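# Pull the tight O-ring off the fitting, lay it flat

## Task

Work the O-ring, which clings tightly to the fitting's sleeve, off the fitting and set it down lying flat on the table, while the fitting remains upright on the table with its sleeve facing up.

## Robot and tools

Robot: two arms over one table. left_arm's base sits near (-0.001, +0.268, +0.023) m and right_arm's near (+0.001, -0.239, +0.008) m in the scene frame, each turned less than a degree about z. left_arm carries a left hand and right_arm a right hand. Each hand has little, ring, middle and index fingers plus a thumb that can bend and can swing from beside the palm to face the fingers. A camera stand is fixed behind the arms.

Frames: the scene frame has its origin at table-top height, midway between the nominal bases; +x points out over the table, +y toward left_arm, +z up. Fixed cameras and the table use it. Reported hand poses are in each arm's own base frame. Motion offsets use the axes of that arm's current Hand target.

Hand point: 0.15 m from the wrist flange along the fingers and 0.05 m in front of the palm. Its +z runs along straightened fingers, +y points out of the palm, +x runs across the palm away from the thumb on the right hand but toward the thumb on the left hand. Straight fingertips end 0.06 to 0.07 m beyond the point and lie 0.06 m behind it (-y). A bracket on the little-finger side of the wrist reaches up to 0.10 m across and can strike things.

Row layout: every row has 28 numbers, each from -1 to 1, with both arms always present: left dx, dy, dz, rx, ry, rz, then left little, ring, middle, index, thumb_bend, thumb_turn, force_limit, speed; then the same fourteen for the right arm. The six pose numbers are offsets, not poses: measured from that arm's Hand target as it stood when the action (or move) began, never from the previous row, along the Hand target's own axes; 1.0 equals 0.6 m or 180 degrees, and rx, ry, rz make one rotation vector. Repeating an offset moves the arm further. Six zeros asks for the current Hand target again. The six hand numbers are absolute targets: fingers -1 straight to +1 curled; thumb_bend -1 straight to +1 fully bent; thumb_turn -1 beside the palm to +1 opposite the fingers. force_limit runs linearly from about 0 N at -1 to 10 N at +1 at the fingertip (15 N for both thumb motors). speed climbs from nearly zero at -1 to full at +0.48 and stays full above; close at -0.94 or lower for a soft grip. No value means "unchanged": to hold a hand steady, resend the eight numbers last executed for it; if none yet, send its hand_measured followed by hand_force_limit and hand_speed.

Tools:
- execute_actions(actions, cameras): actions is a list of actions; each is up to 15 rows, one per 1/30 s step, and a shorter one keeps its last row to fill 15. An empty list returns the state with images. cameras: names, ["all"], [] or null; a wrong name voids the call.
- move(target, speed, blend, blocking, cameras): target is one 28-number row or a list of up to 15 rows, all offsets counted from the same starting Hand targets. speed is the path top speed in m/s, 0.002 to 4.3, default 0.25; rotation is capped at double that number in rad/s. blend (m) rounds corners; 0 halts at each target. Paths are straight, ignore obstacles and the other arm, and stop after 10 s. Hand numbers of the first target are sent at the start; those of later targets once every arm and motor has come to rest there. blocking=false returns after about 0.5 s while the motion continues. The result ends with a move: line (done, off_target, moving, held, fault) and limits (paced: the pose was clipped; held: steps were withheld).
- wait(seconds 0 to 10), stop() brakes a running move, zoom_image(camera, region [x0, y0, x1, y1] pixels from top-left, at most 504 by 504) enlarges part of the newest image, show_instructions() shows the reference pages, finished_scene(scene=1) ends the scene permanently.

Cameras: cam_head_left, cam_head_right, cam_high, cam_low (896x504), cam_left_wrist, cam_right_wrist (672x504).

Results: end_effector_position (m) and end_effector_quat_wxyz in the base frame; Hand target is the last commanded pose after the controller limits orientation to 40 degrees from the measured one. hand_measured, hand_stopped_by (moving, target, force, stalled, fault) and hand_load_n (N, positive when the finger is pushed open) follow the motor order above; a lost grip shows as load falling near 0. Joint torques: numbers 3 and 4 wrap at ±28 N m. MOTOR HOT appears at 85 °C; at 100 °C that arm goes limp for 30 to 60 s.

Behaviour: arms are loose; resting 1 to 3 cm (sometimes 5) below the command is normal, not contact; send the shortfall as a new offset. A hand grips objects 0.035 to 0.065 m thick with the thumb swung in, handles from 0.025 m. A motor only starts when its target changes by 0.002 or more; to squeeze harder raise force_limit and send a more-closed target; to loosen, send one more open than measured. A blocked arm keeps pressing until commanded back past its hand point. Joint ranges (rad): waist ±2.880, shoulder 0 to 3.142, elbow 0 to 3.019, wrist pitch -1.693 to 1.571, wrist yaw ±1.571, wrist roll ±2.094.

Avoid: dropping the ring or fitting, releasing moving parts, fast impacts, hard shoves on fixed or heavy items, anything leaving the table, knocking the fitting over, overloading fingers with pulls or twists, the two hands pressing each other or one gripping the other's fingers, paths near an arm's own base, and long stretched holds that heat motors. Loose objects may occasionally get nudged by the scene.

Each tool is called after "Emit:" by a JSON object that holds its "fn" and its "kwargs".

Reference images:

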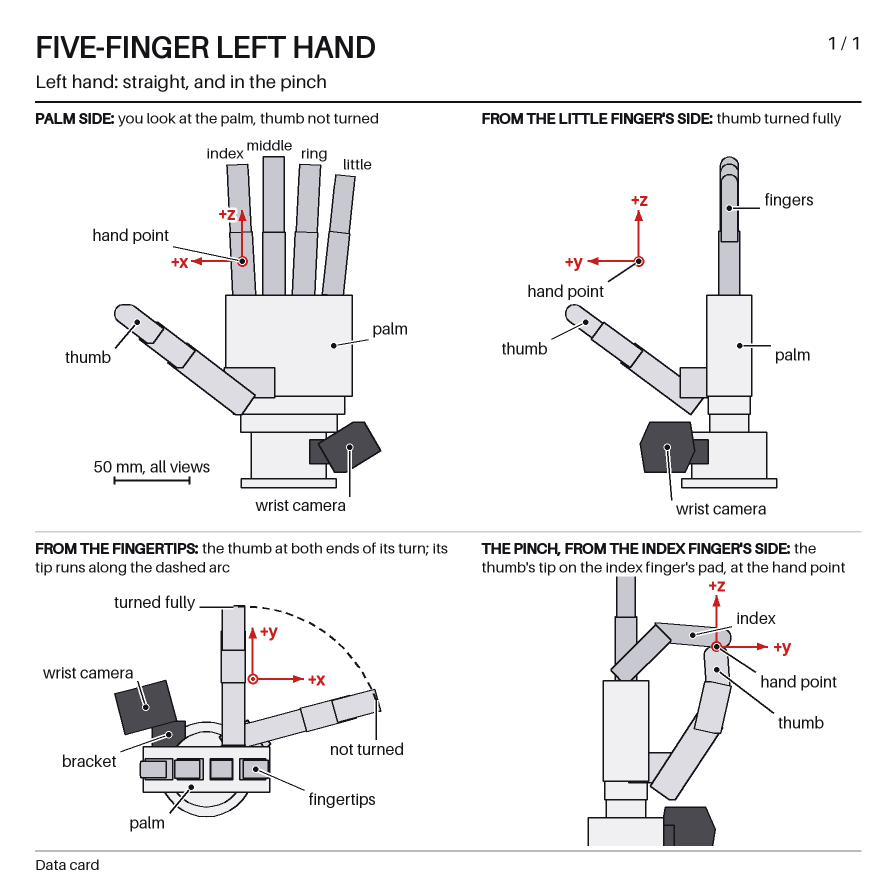

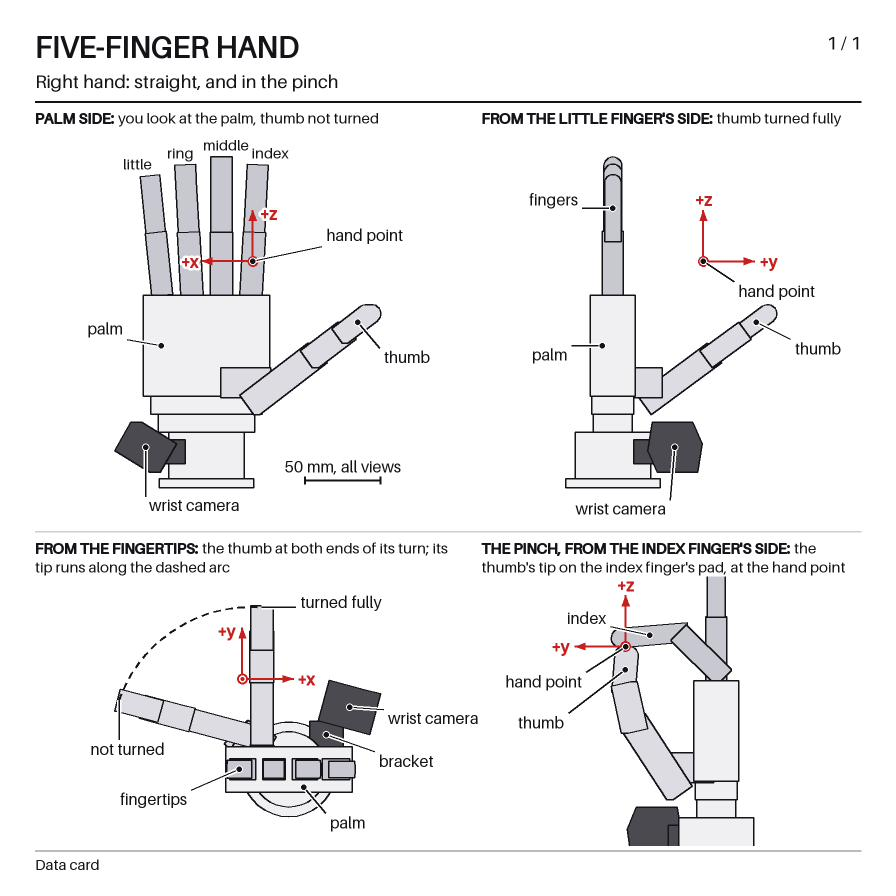

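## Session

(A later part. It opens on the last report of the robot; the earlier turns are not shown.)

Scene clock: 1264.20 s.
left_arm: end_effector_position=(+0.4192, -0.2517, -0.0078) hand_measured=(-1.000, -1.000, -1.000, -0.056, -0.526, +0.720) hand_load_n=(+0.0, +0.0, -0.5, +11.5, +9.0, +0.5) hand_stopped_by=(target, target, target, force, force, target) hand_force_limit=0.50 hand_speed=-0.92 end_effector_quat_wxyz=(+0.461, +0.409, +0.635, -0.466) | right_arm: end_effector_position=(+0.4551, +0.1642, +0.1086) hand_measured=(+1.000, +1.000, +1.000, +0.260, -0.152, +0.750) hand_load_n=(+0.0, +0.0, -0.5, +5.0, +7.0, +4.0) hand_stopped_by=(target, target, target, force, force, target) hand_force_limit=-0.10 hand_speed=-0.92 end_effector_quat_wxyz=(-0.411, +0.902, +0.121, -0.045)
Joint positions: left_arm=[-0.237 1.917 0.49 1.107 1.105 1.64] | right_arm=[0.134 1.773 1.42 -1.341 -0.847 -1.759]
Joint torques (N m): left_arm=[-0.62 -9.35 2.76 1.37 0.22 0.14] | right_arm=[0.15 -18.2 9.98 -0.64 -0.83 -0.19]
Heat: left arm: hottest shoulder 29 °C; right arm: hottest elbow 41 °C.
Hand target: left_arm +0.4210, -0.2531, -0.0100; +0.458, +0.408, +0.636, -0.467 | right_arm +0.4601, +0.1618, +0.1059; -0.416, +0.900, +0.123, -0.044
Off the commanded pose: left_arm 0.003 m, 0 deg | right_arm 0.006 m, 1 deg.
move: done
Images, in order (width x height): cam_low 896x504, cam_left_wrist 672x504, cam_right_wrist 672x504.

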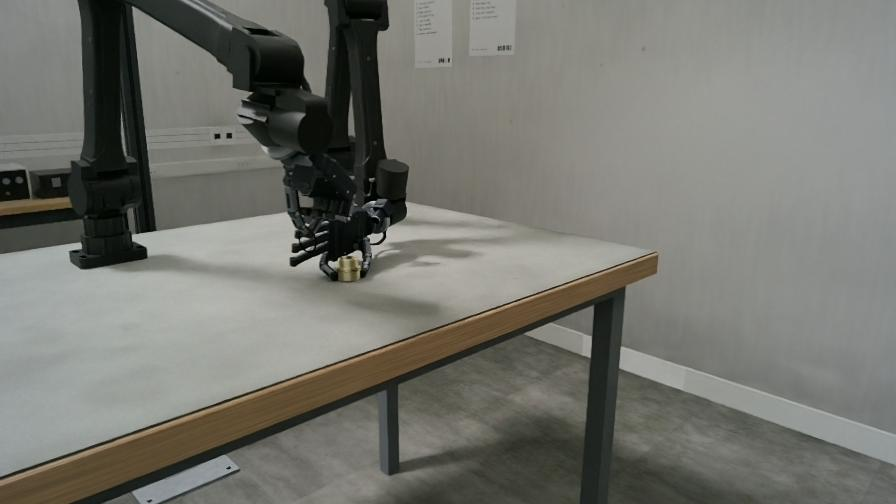

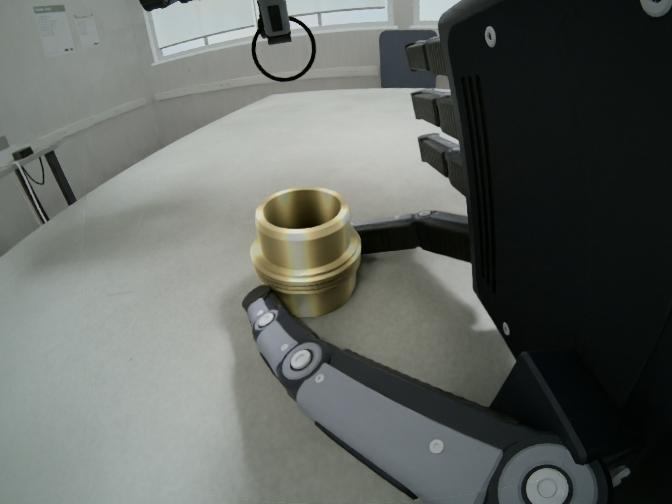

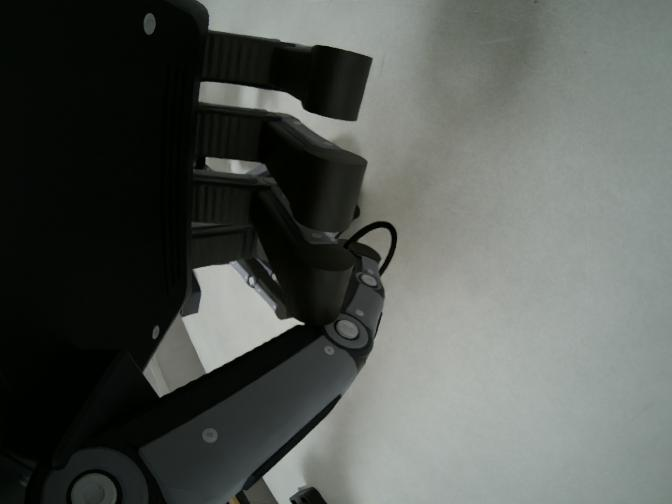

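Emit:
{"fn": "move", "kwargs": {"target": [0,0,0,0,0,0,-1,-1,-1,0.21,-0.21,0.72,0.5,-0.92,0.016,0.0806,-0.0166,0,0,0,1,1,1,0.37,-0.05,0.75,-0.1,-0.92], "speed": 0.1, "cameras": ["cam_low"]}}

Emit:
{"fn": "zoom_image", "kwargs": {"camera": "cam_low", "region": [270, 190, 390, 290]}}

Scene clock: 1270.30 s.
left_arm: end_effector_position=(+0.4192, -0.2517, -0.0078) hand_measured=(-1.000, -1.000, -1.000, -0.056, -0.526, +0.720) hand_load_n=(+0.0, +0.0, +0.0, +12.0, +9.0, +0.0) hand_stopped_by=(target, target, target, force, force, target) hand_force_limit=0.50 hand_speed=-0.92 end_effector_quat_wxyz=(+0.461, +0.409, +0.635, -0.466) | right_arm: end_effector_position=(+0.4637, +0.1290, +0.0676) hand_measured=(+1.000, +1.000, +1.000, +0.260, -0.152, +0.750) hand_load_n=(+0.0, +0.0, -1.0, +5.0, +7.5, +3.5) hand_stopped_by=(target, target, target, force, force, target) hand_force_limit=-0.10 hand_speed=-0.92 end_effector_quat_wxyz=(-0.415, +0.901, +0.113, -0.058)
Joint positions: left_arm=[-0.237 1.917 0.49 1.107 1.105 1.64] | right_arm=[0.062 1.861 1.42 -1.361 -0.842 -1.862]
Joint torques (N m): left_arm=[-0.56 -9.35 2.77 1.36 0.22 0.14] | right_arm=[0.62 -19.43 12.59 -0.88 -0.51 -0.18]
Heat: left arm: hottest shoulder 29 °C; right arm: hottest elbow 42 °C.
Hand target: left_arm +0.4210, -0.2531, -0.0100; +0.458, +0.408, +0.636, -0.467 | right_arm +0.4802, +0.1268, +0.0758; -0.416, +0.900, +0.123, -0.044
Off the commanded pose: left_arm 0.003 m, 0 deg | right_arm 0.019 m, 2 deg.
move: off_target (right_arm)
Images, in order (width x height): cam_low 896x504.

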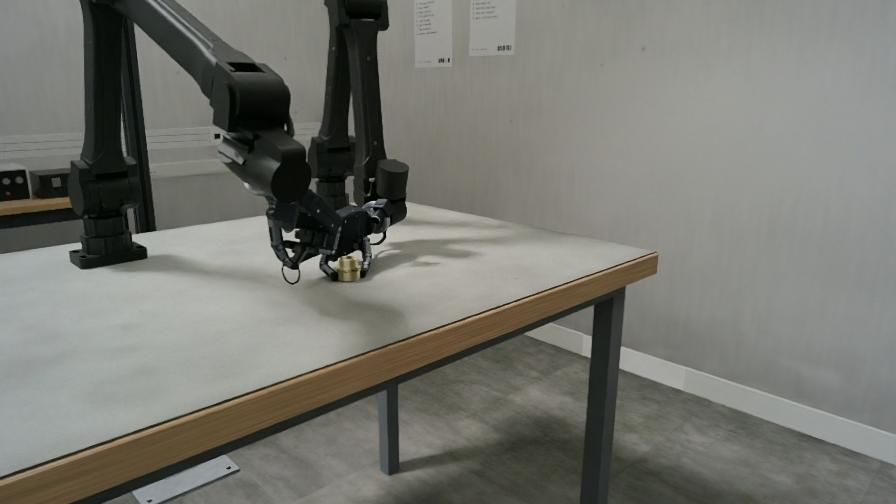

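Scaled by 4.200.

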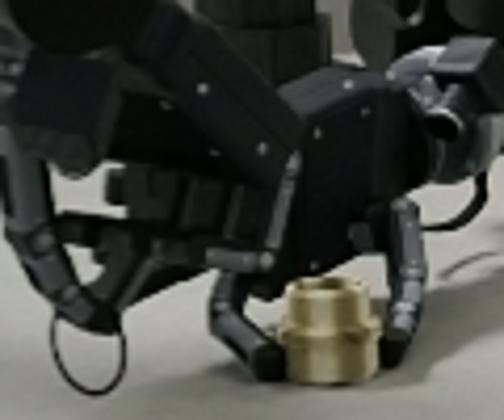

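Emit:
{"fn": "move", "kwargs": {"target": [0,0,0,0,0,0,-1,-1,-1,0.21,-0.21,0.72,0.5,-0.92,-0.0006,0.0190,0.0163,0,0,0,1,1,1,0.37,-0.05,0.75,-0.1,-0.92], "speed": 0.05, "cameras": ["cam_low"]}}

Emit:
{"fn": "zoom_image", "kwargs": {"camera": "cam_low", "region": [260, 210, 340, 290]}}

Scene clock: 1276.47 s.
left_arm: end_effector_position=(+0.4192, -0.2517, -0.0078) hand_measured=(-1.000, -1.000, -1.000, -0.056, -0.526, +0.720) hand_load_n=(-0.5, +0.0, +0.0, +12.0, +9.0, +0.5) hand_stopped_by=(target, target, target, force, force, target) hand_force_limit=0.50 hand_speed=-0.92 end_effector_quat_wxyz=(+0.461, +0.409, +0.635, -0.466) | right_arm: end_effector_position=(+0.4652, +0.1291, +0.0614) hand_measured=(+1.000, +1.000, +1.000, +0.260, -0.152, +0.750) hand_load_n=(+0.0, +0.0, -1.0, +5.0, +7.5, +4.0) hand_stopped_by=(target, target, target, force, force, target) hand_force_limit=-0.10 hand_speed=-0.92 end_effector_quat_wxyz=(-0.416, +0.901, +0.113, -0.059)
Joint positions: left_arm=[-0.237 1.917 0.49 1.107 1.105 1.64] | right_arm=[0.062 1.873 1.42 -1.352 -0.842 -1.864]
Joint torques (N m): left_arm=[-0.62 -9.35 2.71 1.39 0.22 0.14] | right_arm=[0.67 -19.19 10.89 0.12 -0.5 -0.19]
Heat: left arm: hottest shoulder 29 °C; right arm: hottest elbow 42 °C.
Hand target: left_arm +0.4210, -0.2531, -0.0100; +0.458, +0.408, +0.636, -0.467 | right_arm +0.4801, +0.1268, +0.0608; -0.416, +0.900, +0.123, -0.044
Off the commanded pose: left_arm 0.003 m, 0 deg | right_arm 0.015 m, 2 deg.
move: off_target (right_arm)
Images, in order (width x height): cam_low 896x504.

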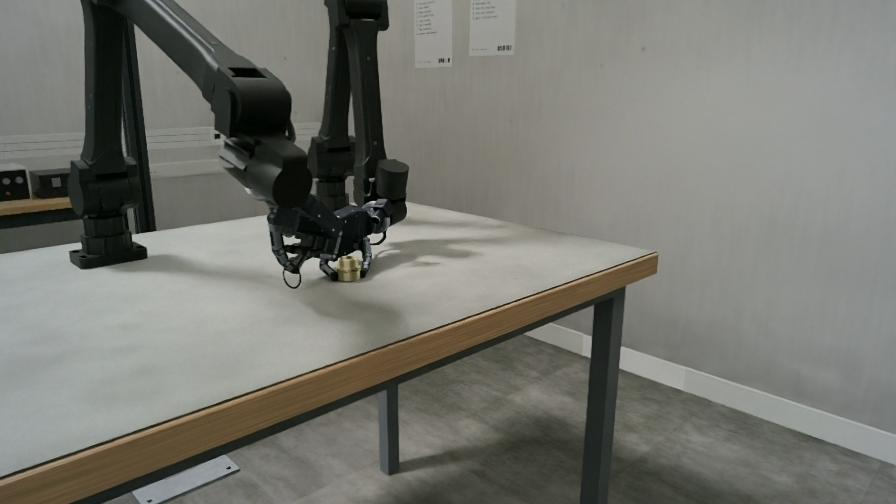

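Scaled by 6.300.

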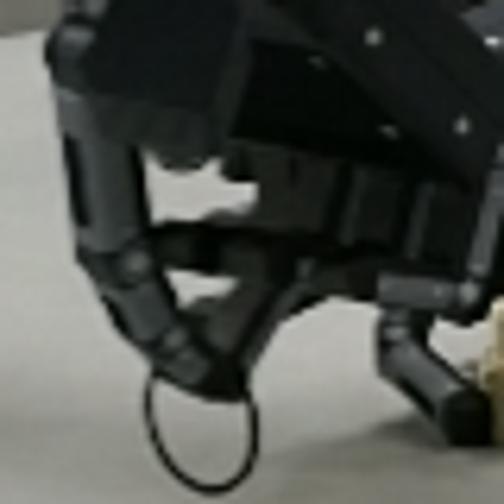

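Emit:
{"fn": "execute_actions", "kwargs": {"actions": [], "cameras": ["all"]}}

Emit:
{"fn": "zoom_image", "kwargs": {"camera": "cam_high", "region": [330, 230, 490, 350]}}

Emit:
{"fn": "zoom_image", "kwargs": {"camera": "cam_head_right", "region": [370, 210, 490, 330]}}

Scene clock: 1279.30 s.
left_arm: end_effector_position=(+0.4192, -0.2517, -0.0078) hand_measured=(-1.000, -1.000, -1.000, -0.056, -0.526, +0.720) hand_load_n=(+0.0, +0.0, +0.0, +11.5, +9.0, +0.5) hand_stopped_by=(target, target, target, force, force, target) hand_force_limit=0.50 hand_speed=-0.92 end_effector_quat_wxyz=(+0.461, +0.409, +0.635, -0.466) | right_arm: end_effector_position=(+0.4652, +0.1291, +0.0614) hand_measured=(+1.000, +1.000, +1.000, +0.260, -0.152, +0.750) hand_load_n=(+0.0, +0.0, -1.0, +5.0, +7.0, +4.0) hand_stopped_by=(target, target, target, force, force, target) hand_force_limit=-0.10 hand_speed=-0.92 end_effector_quat_wxyz=(-0.416, +0.901, +0.113, -0.059)
Joint positions: left_arm=[-0.237 1.917 0.49 1.107 1.105 1.64] | right_arm=[0.062 1.873 1.42 -1.352 -0.842 -1.864]
Joint velocities: within noise
Joint torques (N m): left_arm=[-0.62 -9.41 2.73 1.42 0.22 0.13] | right_arm=[0.67 -19.19 10.91 0.16 -0.51 -0.18]
Motor temperatures (°C): left_arm=[23 29 25 28 25 22] | right_arm=[26 36 42 24 25 26]
Heat: left arm: hottest shoulder 29 °C; right arm: hottest elbow 42 °C.
Hand target: left_arm +0.4210, -0.2531, -0.0100; +0.458, +0.408, +0.636, -0.467 | right_arm +0.4801, +0.1268, +0.0608; -0.416, +0.900, +0.123, -0.044
Off the commanded pose: left_arm 0.003 m, 0 deg | right_arm 0.015 m, 2 deg.

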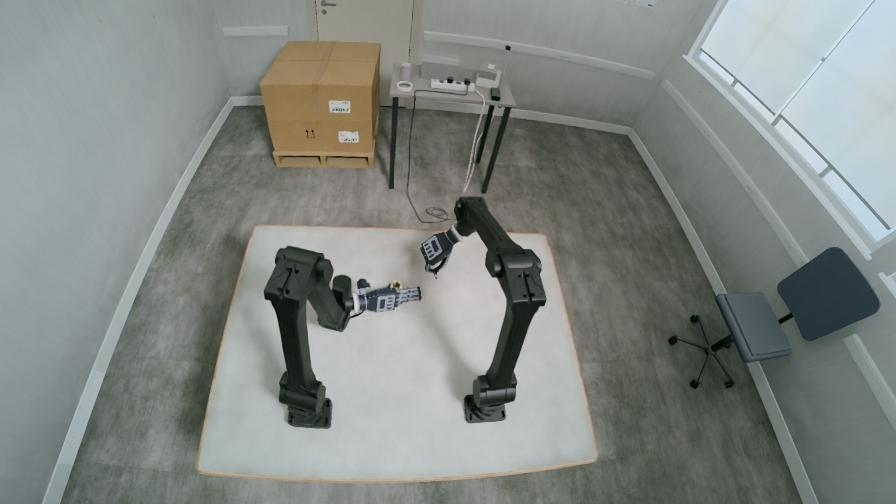

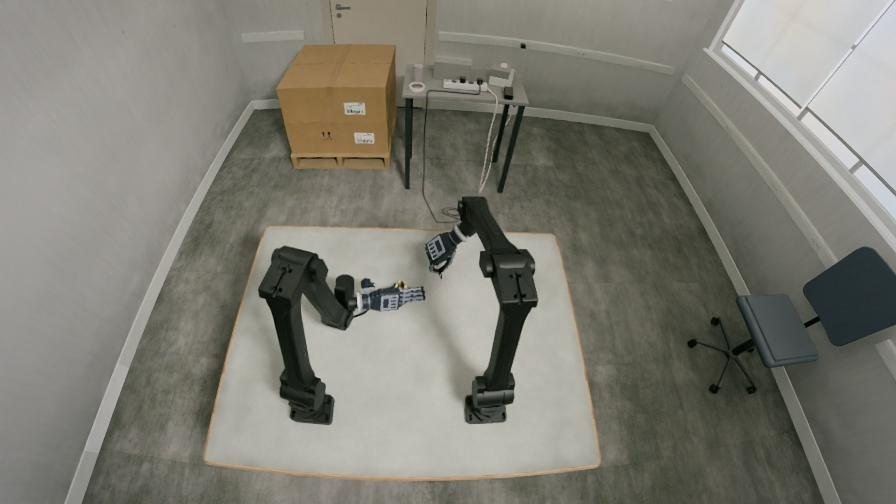

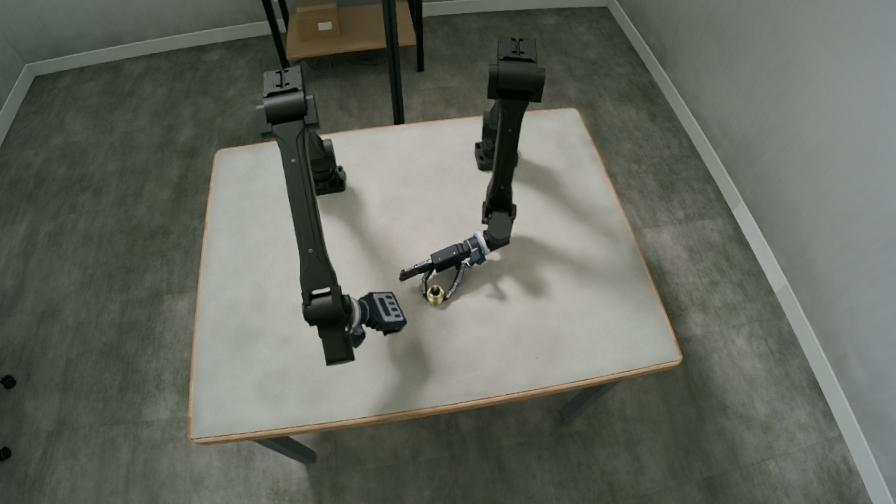

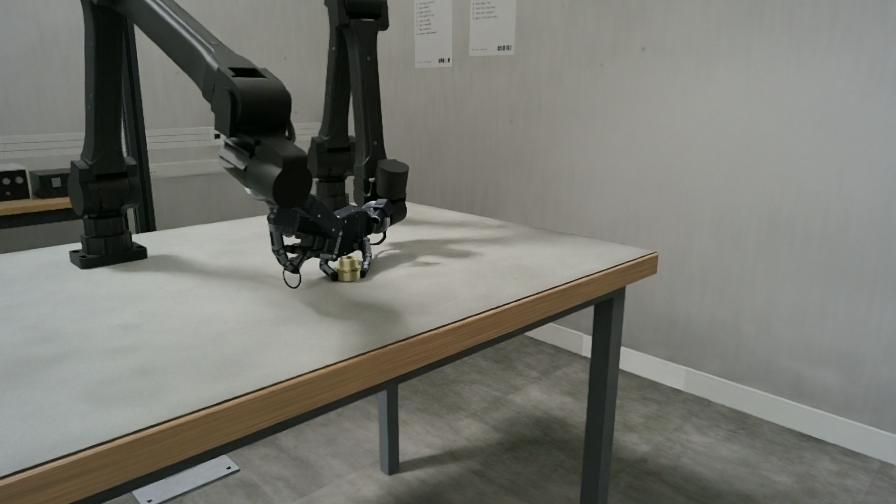

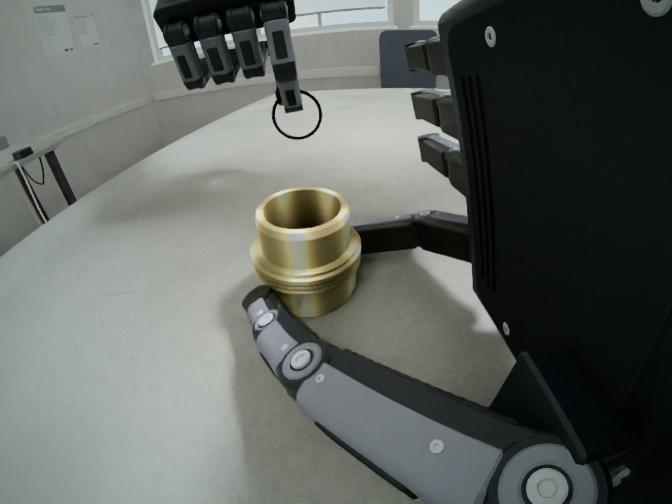

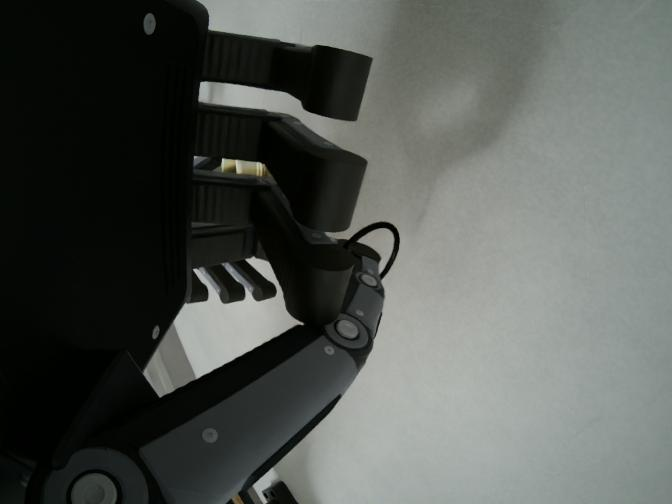

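Scaled by 3.150.

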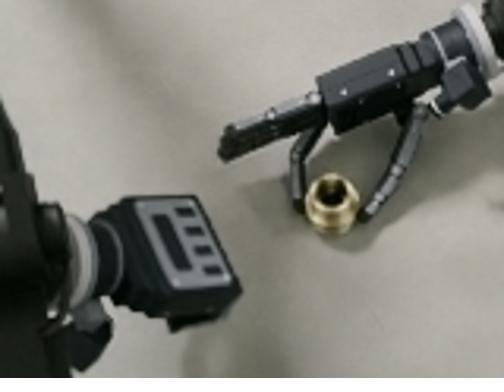

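Scaled by 4.200.

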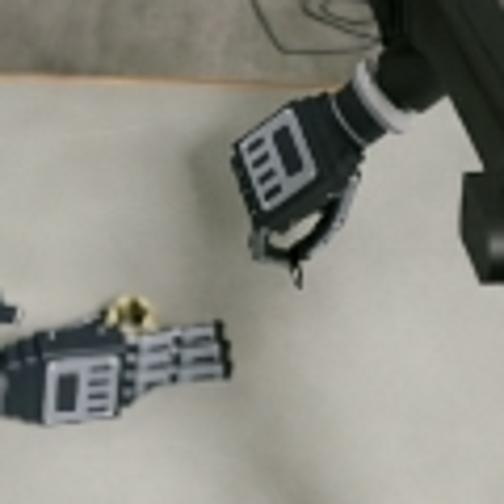

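Emit:
{"fn": "move", "kwargs": {"target": [0,0,0,0,0,0,-1,-1,-1,0.21,-0.21,0.72,0.5,-0.92,-0.0008,0.0253,0.0217,0,0,0,1,1,1,0.37,-0.05,0.75,-0.1,-0.92], "speed": 0.04, "cameras": ["cam_low","cam_left_wrist","cam_right_wrist","cam_head_right"]}}

Emit:
{"fn": "zoom_image", "kwargs": {"camera": "cam_low", "region": [260, 220, 340, 300]}}

Emit:
{"fn": "zoom_image", "kwargs": {"camera": "cam_left_wrist", "region": [240, 80, 350, 190]}}

Scene clock: 1283.83 s.
left_arm: end_effector_position=(+0.4192, -0.2517, -0.0078) hand_measured=(-1.000, -1.000, -1.000, -0.056, -0.526, +0.720) hand_load_n=(+0.0, +0.0, +0.0, +12.0, +9.0, +0.5) hand_stopped_by=(target, target, target, force, force, target) hand_force_limit=0.50 hand_speed=-0.92 end_effector_quat_wxyz=(+0.461, +0.409, +0.635, -0.466) | right_arm: end_effector_position=(+0.4746, +0.1297, +0.0478) hand_measured=(+1.000, +1.000, +1.000, +0.260, -0.152, +0.750) hand_load_n=(-0.5, +0.0, -1.0, +5.0, +7.0, +4.0) hand_stopped_by=(target, target, target, force, force, target) hand_force_limit=-0.10 hand_speed=-0.92 end_effector_quat_wxyz=(-0.415, +0.901, +0.118, -0.049)
Joint positions: left_arm=[-0.237 1.917 0.49 1.107 1.105 1.64] | right_arm=[0.062 1.896 1.42 -1.306 -0.842 -1.864]
Joint torques (N m): left_arm=[-0.62 -9.41 2.76 1.42 0.22 0.14] | right_arm=[0.62 -19.55 8.79 0.17 -0.52 -0.18]
Heat: left arm: hottest shoulder 29 °C; right arm: hottest elbow 42 °C.
Hand target: left_arm +0.4210, -0.2531, -0.0100; +0.458, +0.408, +0.636, -0.467 | right_arm +0.4801, +0.1268, +0.0408; -0.416, +0.900, +0.123, -0.044
Off the commanded pose: left_arm 0.003 m, 0 deg | right_arm 0.009 m, 1 deg.
move: done
Images, in order (width x height): cam_head_right 896x504, cam_low 896x504, cam_left_wrist 672x504, cam_right_wrist 672x504.

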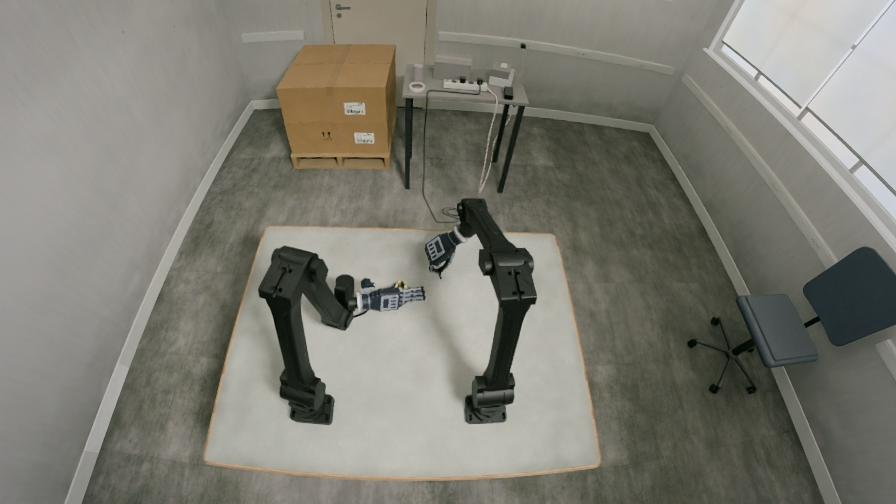

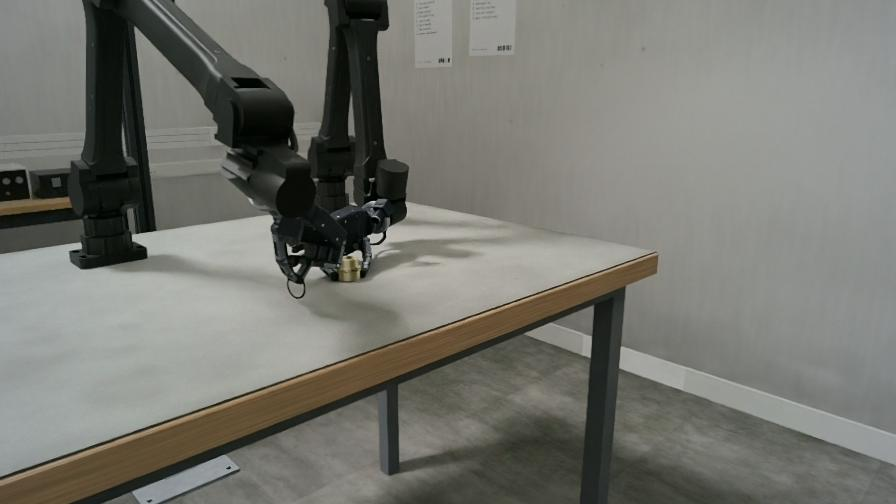

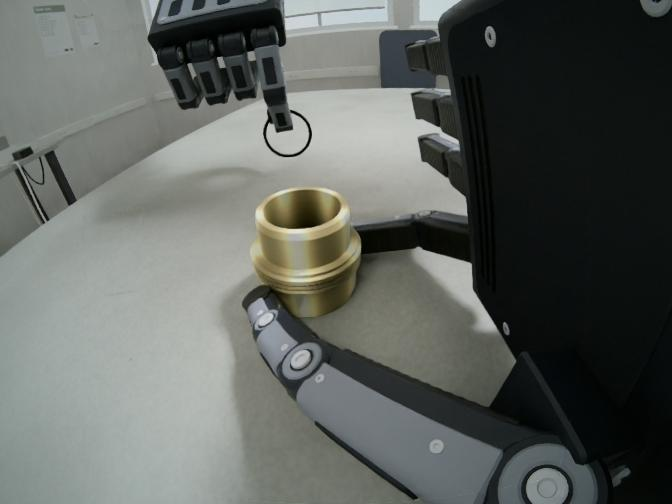

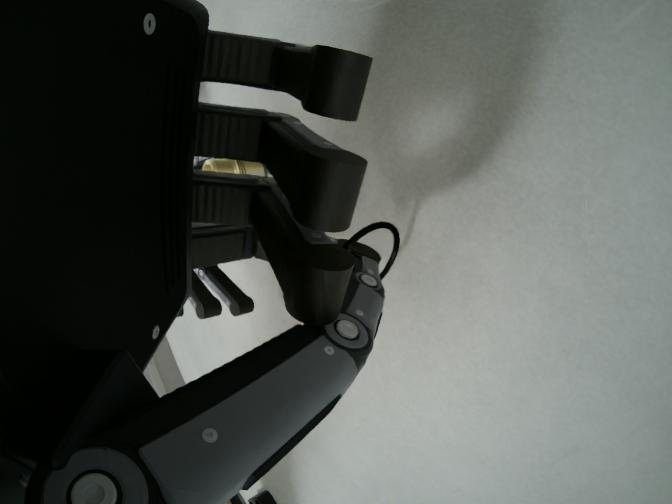

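Scaled by 6.300.

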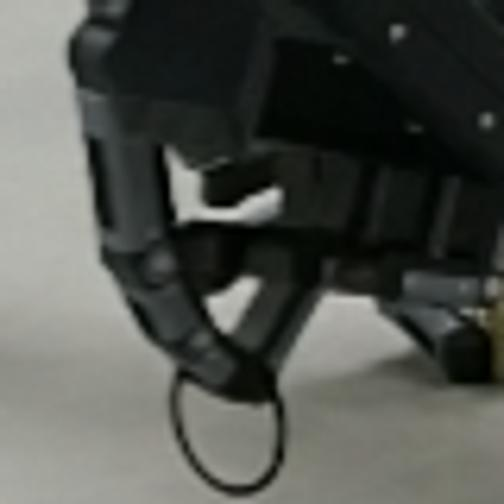

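Scaled by 4.582 from the camera's 672x504 image, which has a finer 960x720 frame.

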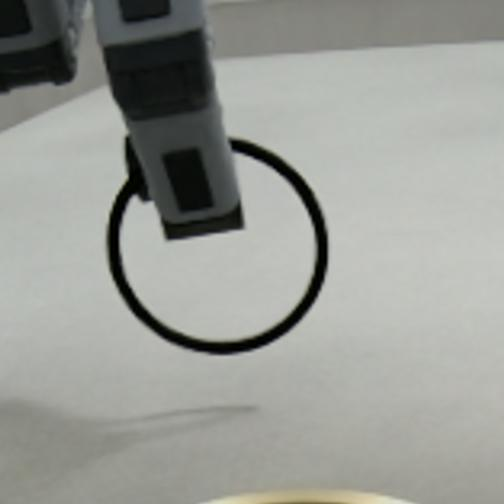

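Emit:
{"fn": "move", "kwargs": {"target": [0,0,0,0,0,0,-1,-1,-1,0.21,-0.21,0.72,0.5,-0.92,-0.0005,0.0152,0.0130,0,0,0,1,1,1,0.37,-0.05,0.75,-0.1,-0.92], "speed": 0.03, "cameras": ["cam_low","cam_left_wrist","cam_right_wrist"]}}

Emit:
{"fn": "zoom_image", "kwargs": {"camera": "cam_low", "region": [260, 230, 340, 310]}}

Emit:
{"fn": "zoom_image", "kwargs": {"camera": "cam_left_wrist", "region": [230, 90, 340, 200]}}

Scene clock: 1287.83 s.
left_arm: end_effector_position=(+0.4192, -0.2517, -0.0078) hand_measured=(-1.000, -1.000, -1.000, -0.056, -0.526, +0.720) hand_load_n=(+0.0, +0.0, +0.0, +11.5, +9.0, +0.5) hand_stopped_by=(target, target, target, force, force, target) hand_force_limit=0.50 hand_speed=-0.92 end_effector_quat_wxyz=(+0.461, +0.409, +0.635, -0.466) | right_arm: end_effector_position=(+0.4775, +0.1298, +0.0373) hand_measured=(+1.000, +1.000, +1.000, +0.260, -0.152, +0.750) hand_load_n=(+0.0, +0.0, -0.5, +5.0, +7.0, +4.0) hand_stopped_by=(target, target, target, force, force, target) hand_force_limit=-0.10 hand_speed=-0.92 end_effector_quat_wxyz=(-0.415, +0.901, +0.119, -0.046)
Joint positions: left_arm=[-0.237 1.917 0.49 1.107 1.105 1.64] | right_arm=[0.062 1.911 1.414 -1.278 -0.842 -1.864]
Joint torques (N m): left_arm=[-0.62 -9.47 2.73 1.39 0.22 0.14] | right_arm=[0.62 -19.55 8.17 0.2 -0.52 -0.19]
Heat: left arm: hottest shoulder 29 °C; right arm: hottest elbow 42 °C.
Hand target: left_arm +0.4210, -0.2531, -0.0100; +0.458, +0.408, +0.636, -0.467 | right_arm +0.4801, +0.1268, +0.0288; -0.416, +0.900, +0.123, -0.044
Off the commanded pose: left_arm 0.003 m, 0 deg | right_arm 0.009 m, 1 deg.
move: done
Images, in order (width x height): cam_low 896x504, cam_left_wrist 672x504, cam_right_wrist 672x504.

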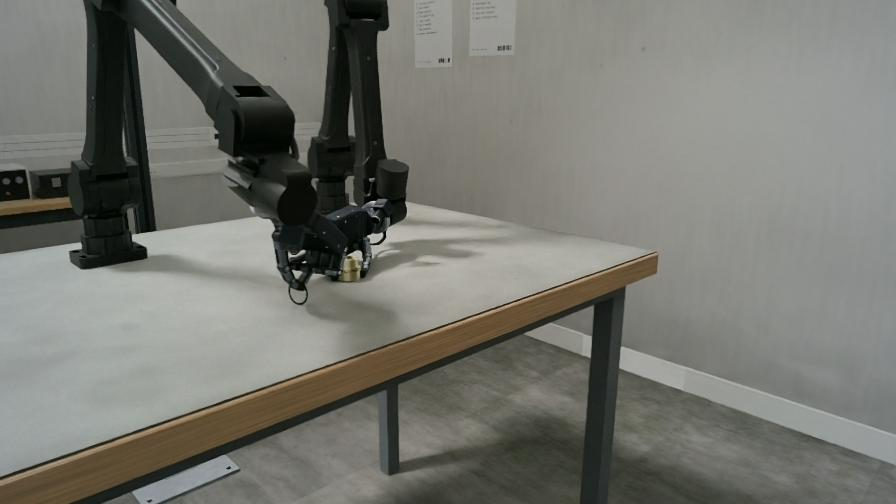

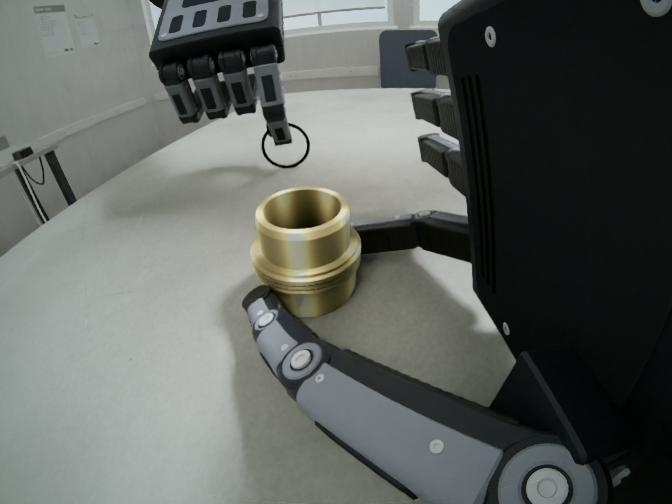

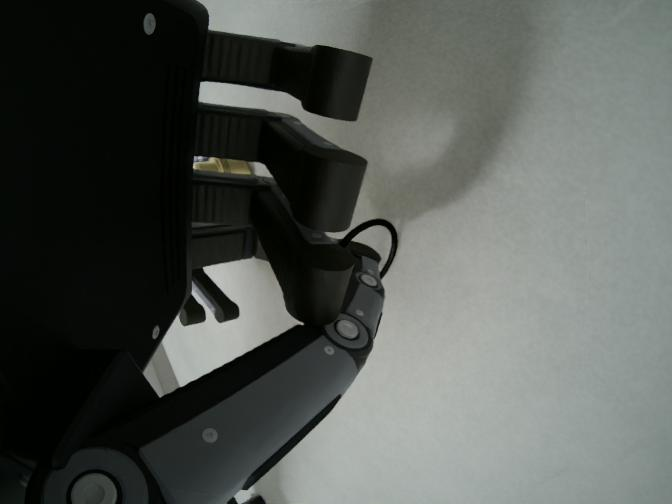

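Scaled by 6.300.

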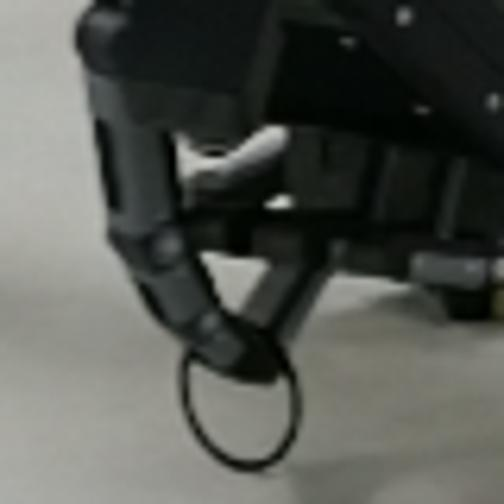

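Scaled by 4.582 from the camera's 672x504 image, which has a finer 960x720 frame.

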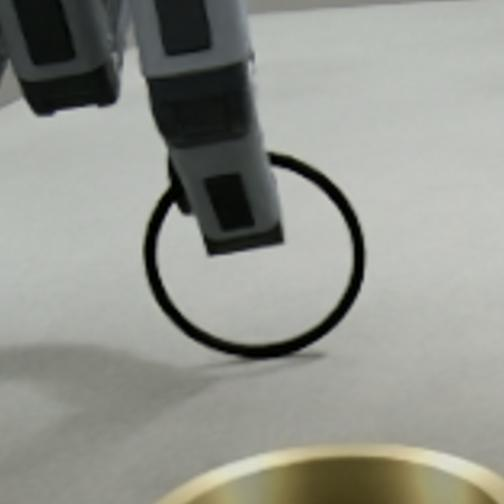

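Emit:
{"fn": "move", "kwargs": {"target": [0,0,0,0,0,0,-1,-1,-1,0.21,-0.21,0.72,0.5,-0.92,-0.0048,-0.0017,0.0275,0,0,0,1,1,1,0.37,-0.05,0.75,-0.1,-0.92], "speed": 0.03, "cameras": ["cam_low","cam_left_wrist","cam_right_wrist"]}}

Emit:
{"fn": "zoom_image", "kwargs": {"camera": "cam_low", "region": [260, 230, 340, 310]}}

Emit:
{"fn": "zoom_image", "kwargs": {"camera": "cam_left_wrist", "region": [230, 90, 340, 200]}}

Scene clock: 1291.97 s.
left_arm: end_effector_position=(+0.4192, -0.2517, -0.0078) hand_measured=(-1.000, -1.000, -1.000, -0.056, -0.526, +0.720) hand_load_n=(+0.0, +0.0, +0.0, +12.0, +9.0, +0.5) hand_stopped_by=(target, target, target, force, force, target) hand_force_limit=0.50 hand_speed=-0.92 end_effector_quat_wxyz=(+0.461, +0.409, +0.635, -0.466) | right_arm: end_effector_position=(+0.4764, +0.1298, +0.0247) hand_measured=(+1.000, +1.000, +1.000, +0.260, -0.152, +0.750) hand_load_n=(+0.0, +0.0, -1.0, +5.0, +7.0, +4.0) hand_stopped_by=(target, target, target, force, force, target) hand_force_limit=-0.10 hand_speed=-0.92 end_effector_quat_wxyz=(-0.414, +0.901, +0.123, -0.036)
Joint positions: left_arm=[-0.237 1.917 0.49 1.107 1.105 1.64] | right_arm=[0.062 1.911 1.38 -1.223 -0.842 -1.864]
Joint torques (N m): left_arm=[-0.73 -9.35 2.74 1.39 0.22 0.14] | right_arm=[2.73 -19.78 7.97 0.23 -0.7 0.09]
Heat: left arm: hottest shoulder 29 °C; right arm: hottest elbow 41 °C.
Hand target: left_arm +0.4210, -0.2531, -0.0100; +0.458, +0.408, +0.636, -0.467 | right_arm +0.4741, +0.1388, +0.0188; -0.416, +0.900, +0.123, -0.044
Off the commanded pose: left_arm 0.003 m, 0 deg | right_arm 0.011 m, 1 deg.
move: off_target (right_arm)
Images, in order (width x height): cam_low 896x504, cam_left_wrist 672x504, cam_right_wrist 672x504.

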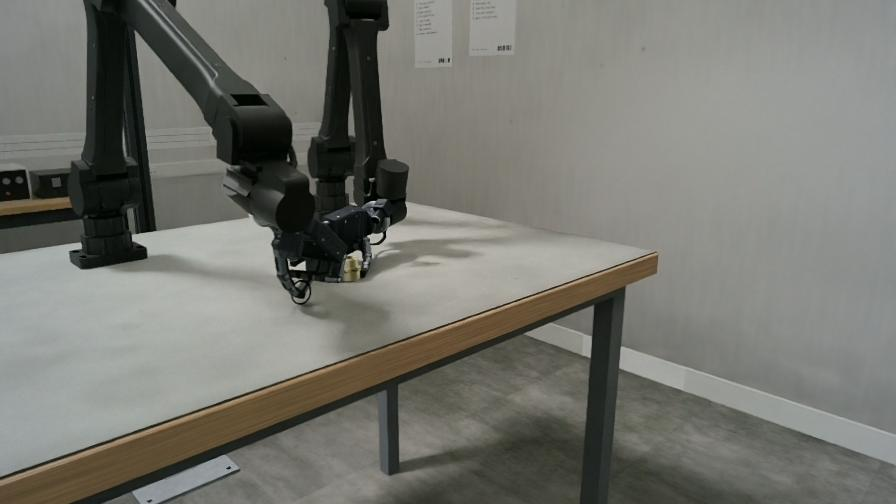

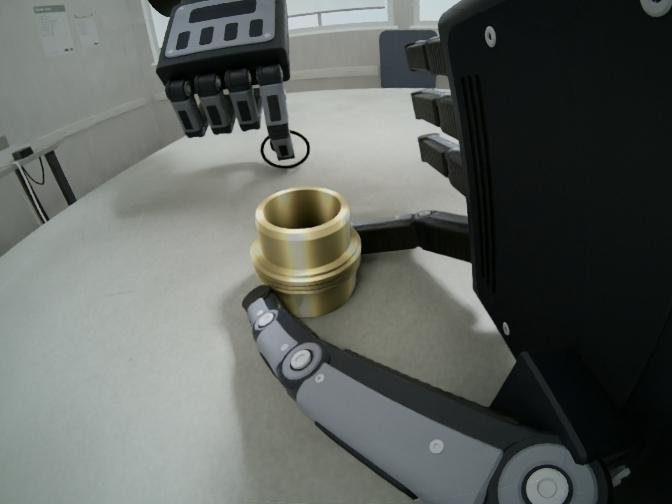

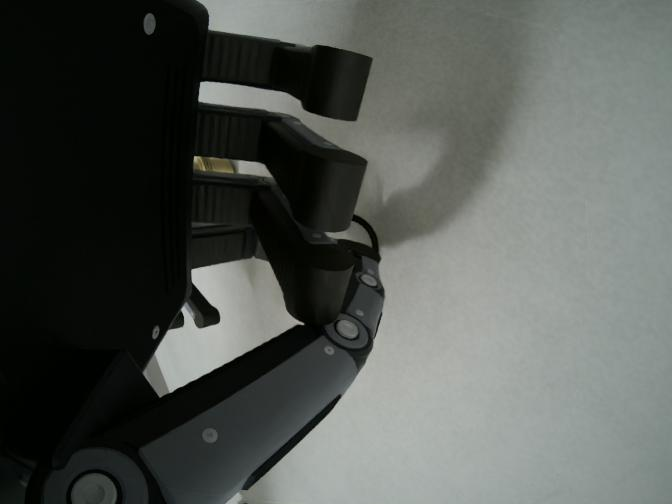

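Scaled by 6.300.

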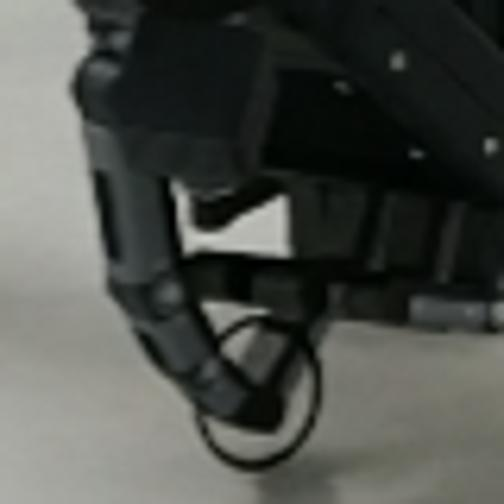

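Scaled by 4.582 from the camera's 672x504 image, which has a finer 960x720 frame.

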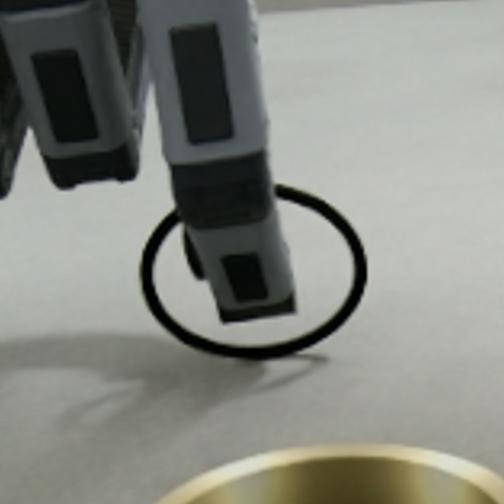

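Emit:
{"fn": "move", "kwargs": {"target": [0,0,0,0,0,0,-1,-1,-1,0.21,-0.21,0.72,0.5,-0.92,0,0,0,0,0,0,1,1,1,0.37,-0.35,0.75,-0.1,-0.94], "speed": 0.03, "cameras": ["cam_low","cam_left_wrist","cam_right_wrist"]}}

Emit:
{"fn": "zoom_image", "kwargs": {"camera": "cam_low", "region": [260, 230, 340, 310]}}

Emit:
{"fn": "zoom_image", "kwargs": {"camera": "cam_left_wrist", "region": [230, 90, 340, 200]}}

Scene clock: 1323.67 s.
left_arm: end_effector_position=(+0.4192, -0.2517, -0.0078) hand_measured=(-1.000, -1.000, -1.000, -0.056, -0.526, +0.720) hand_load_n=(+0.0, +0.0, +0.0, +12.0, +9.0, +0.0) hand_stopped_by=(target, target, target, force, force, target) hand_force_limit=0.50 hand_speed=-0.92 end_effector_quat_wxyz=(+0.461, +0.409, +0.635, -0.466) | right_arm: end_effector_position=(+0.4764, +0.1298, +0.0247) hand_measured=(+1.000, +1.000, +1.000, +0.262, -0.350, +0.750) hand_load_n=(+0.0, +0.0, +0.5, +0.0, +0.0, +0.5) hand_stopped_by=(target, target, target, force, target, target) hand_force_limit=-0.10 hand_speed=-0.94 end_effector_quat_wxyz=(-0.414, +0.901, +0.123, -0.036)
Joint positions: left_arm=[-0.237 1.917 0.49 1.107 1.105 1.64] | right_arm=[0.062 1.911 1.38 -1.223 -0.842 -1.864]
Joint torques (N m): left_arm=[-0.62 -9.35 2.76 1.39 0.22 0.13] | right_arm=[2.67 -19.72 7.98 0.23 -0.7 0.09]
Heat: left arm: hottest shoulder 29 °C; right arm: hottest elbow 40 °C.
Hand target: left_arm +0.4210, -0.2531, -0.0100; +0.458, +0.408, +0.636, -0.467 | right_arm +0.4741, +0.1388, +0.0188; -0.416, +0.900, +0.123, -0.044
Off the commanded pose: left_arm 0.003 m, 0 deg | right_arm 0.011 m, 1 deg.
move: off_target (right_arm)
Images, in order (width x height): cam_low 896x504, cam_left_wrist 672x504, cam_right_wrist 672x504.

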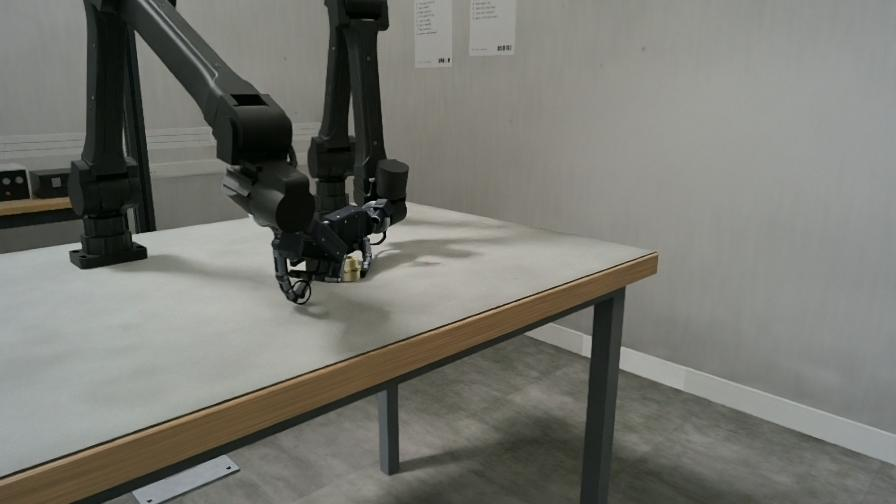

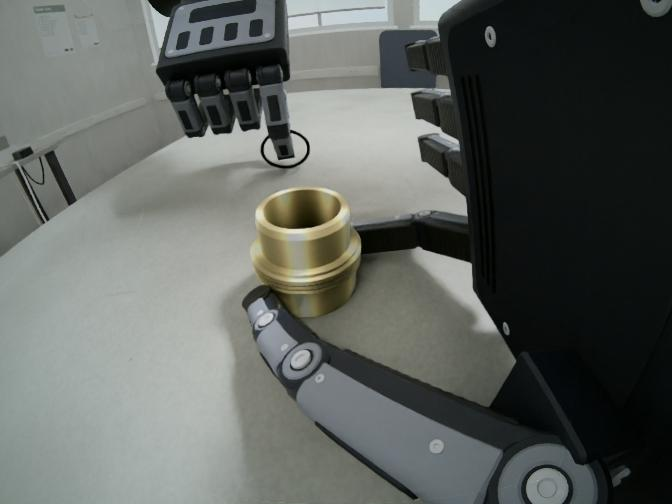

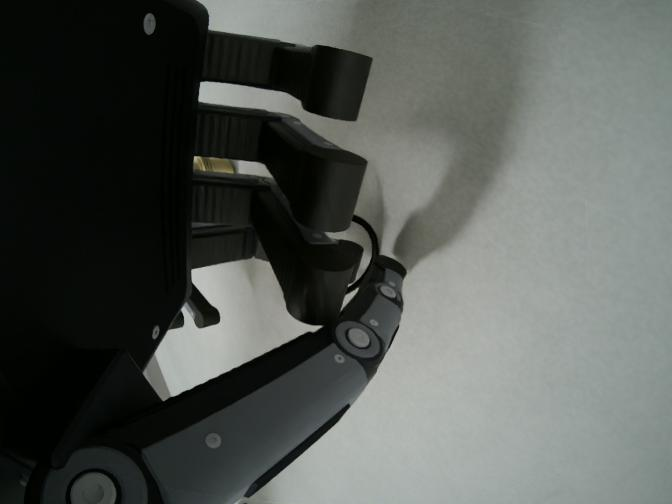

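Scaled by 6.300.

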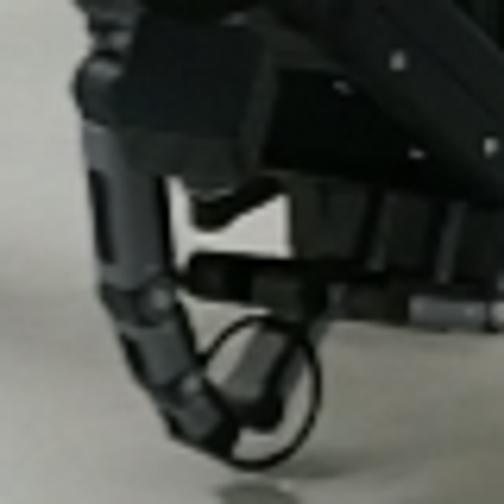

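Scaled by 4.582 from the camera's 672x504 image, which has a finer 960x720 frame.

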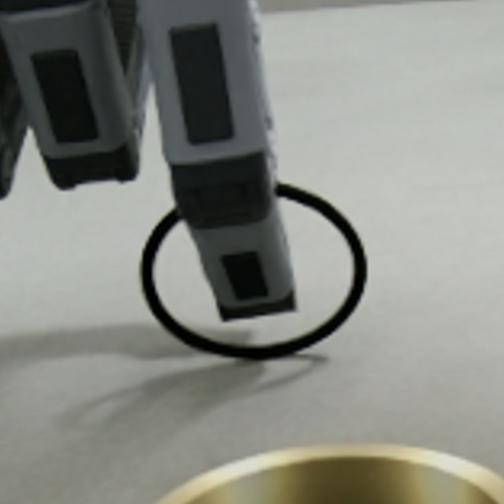

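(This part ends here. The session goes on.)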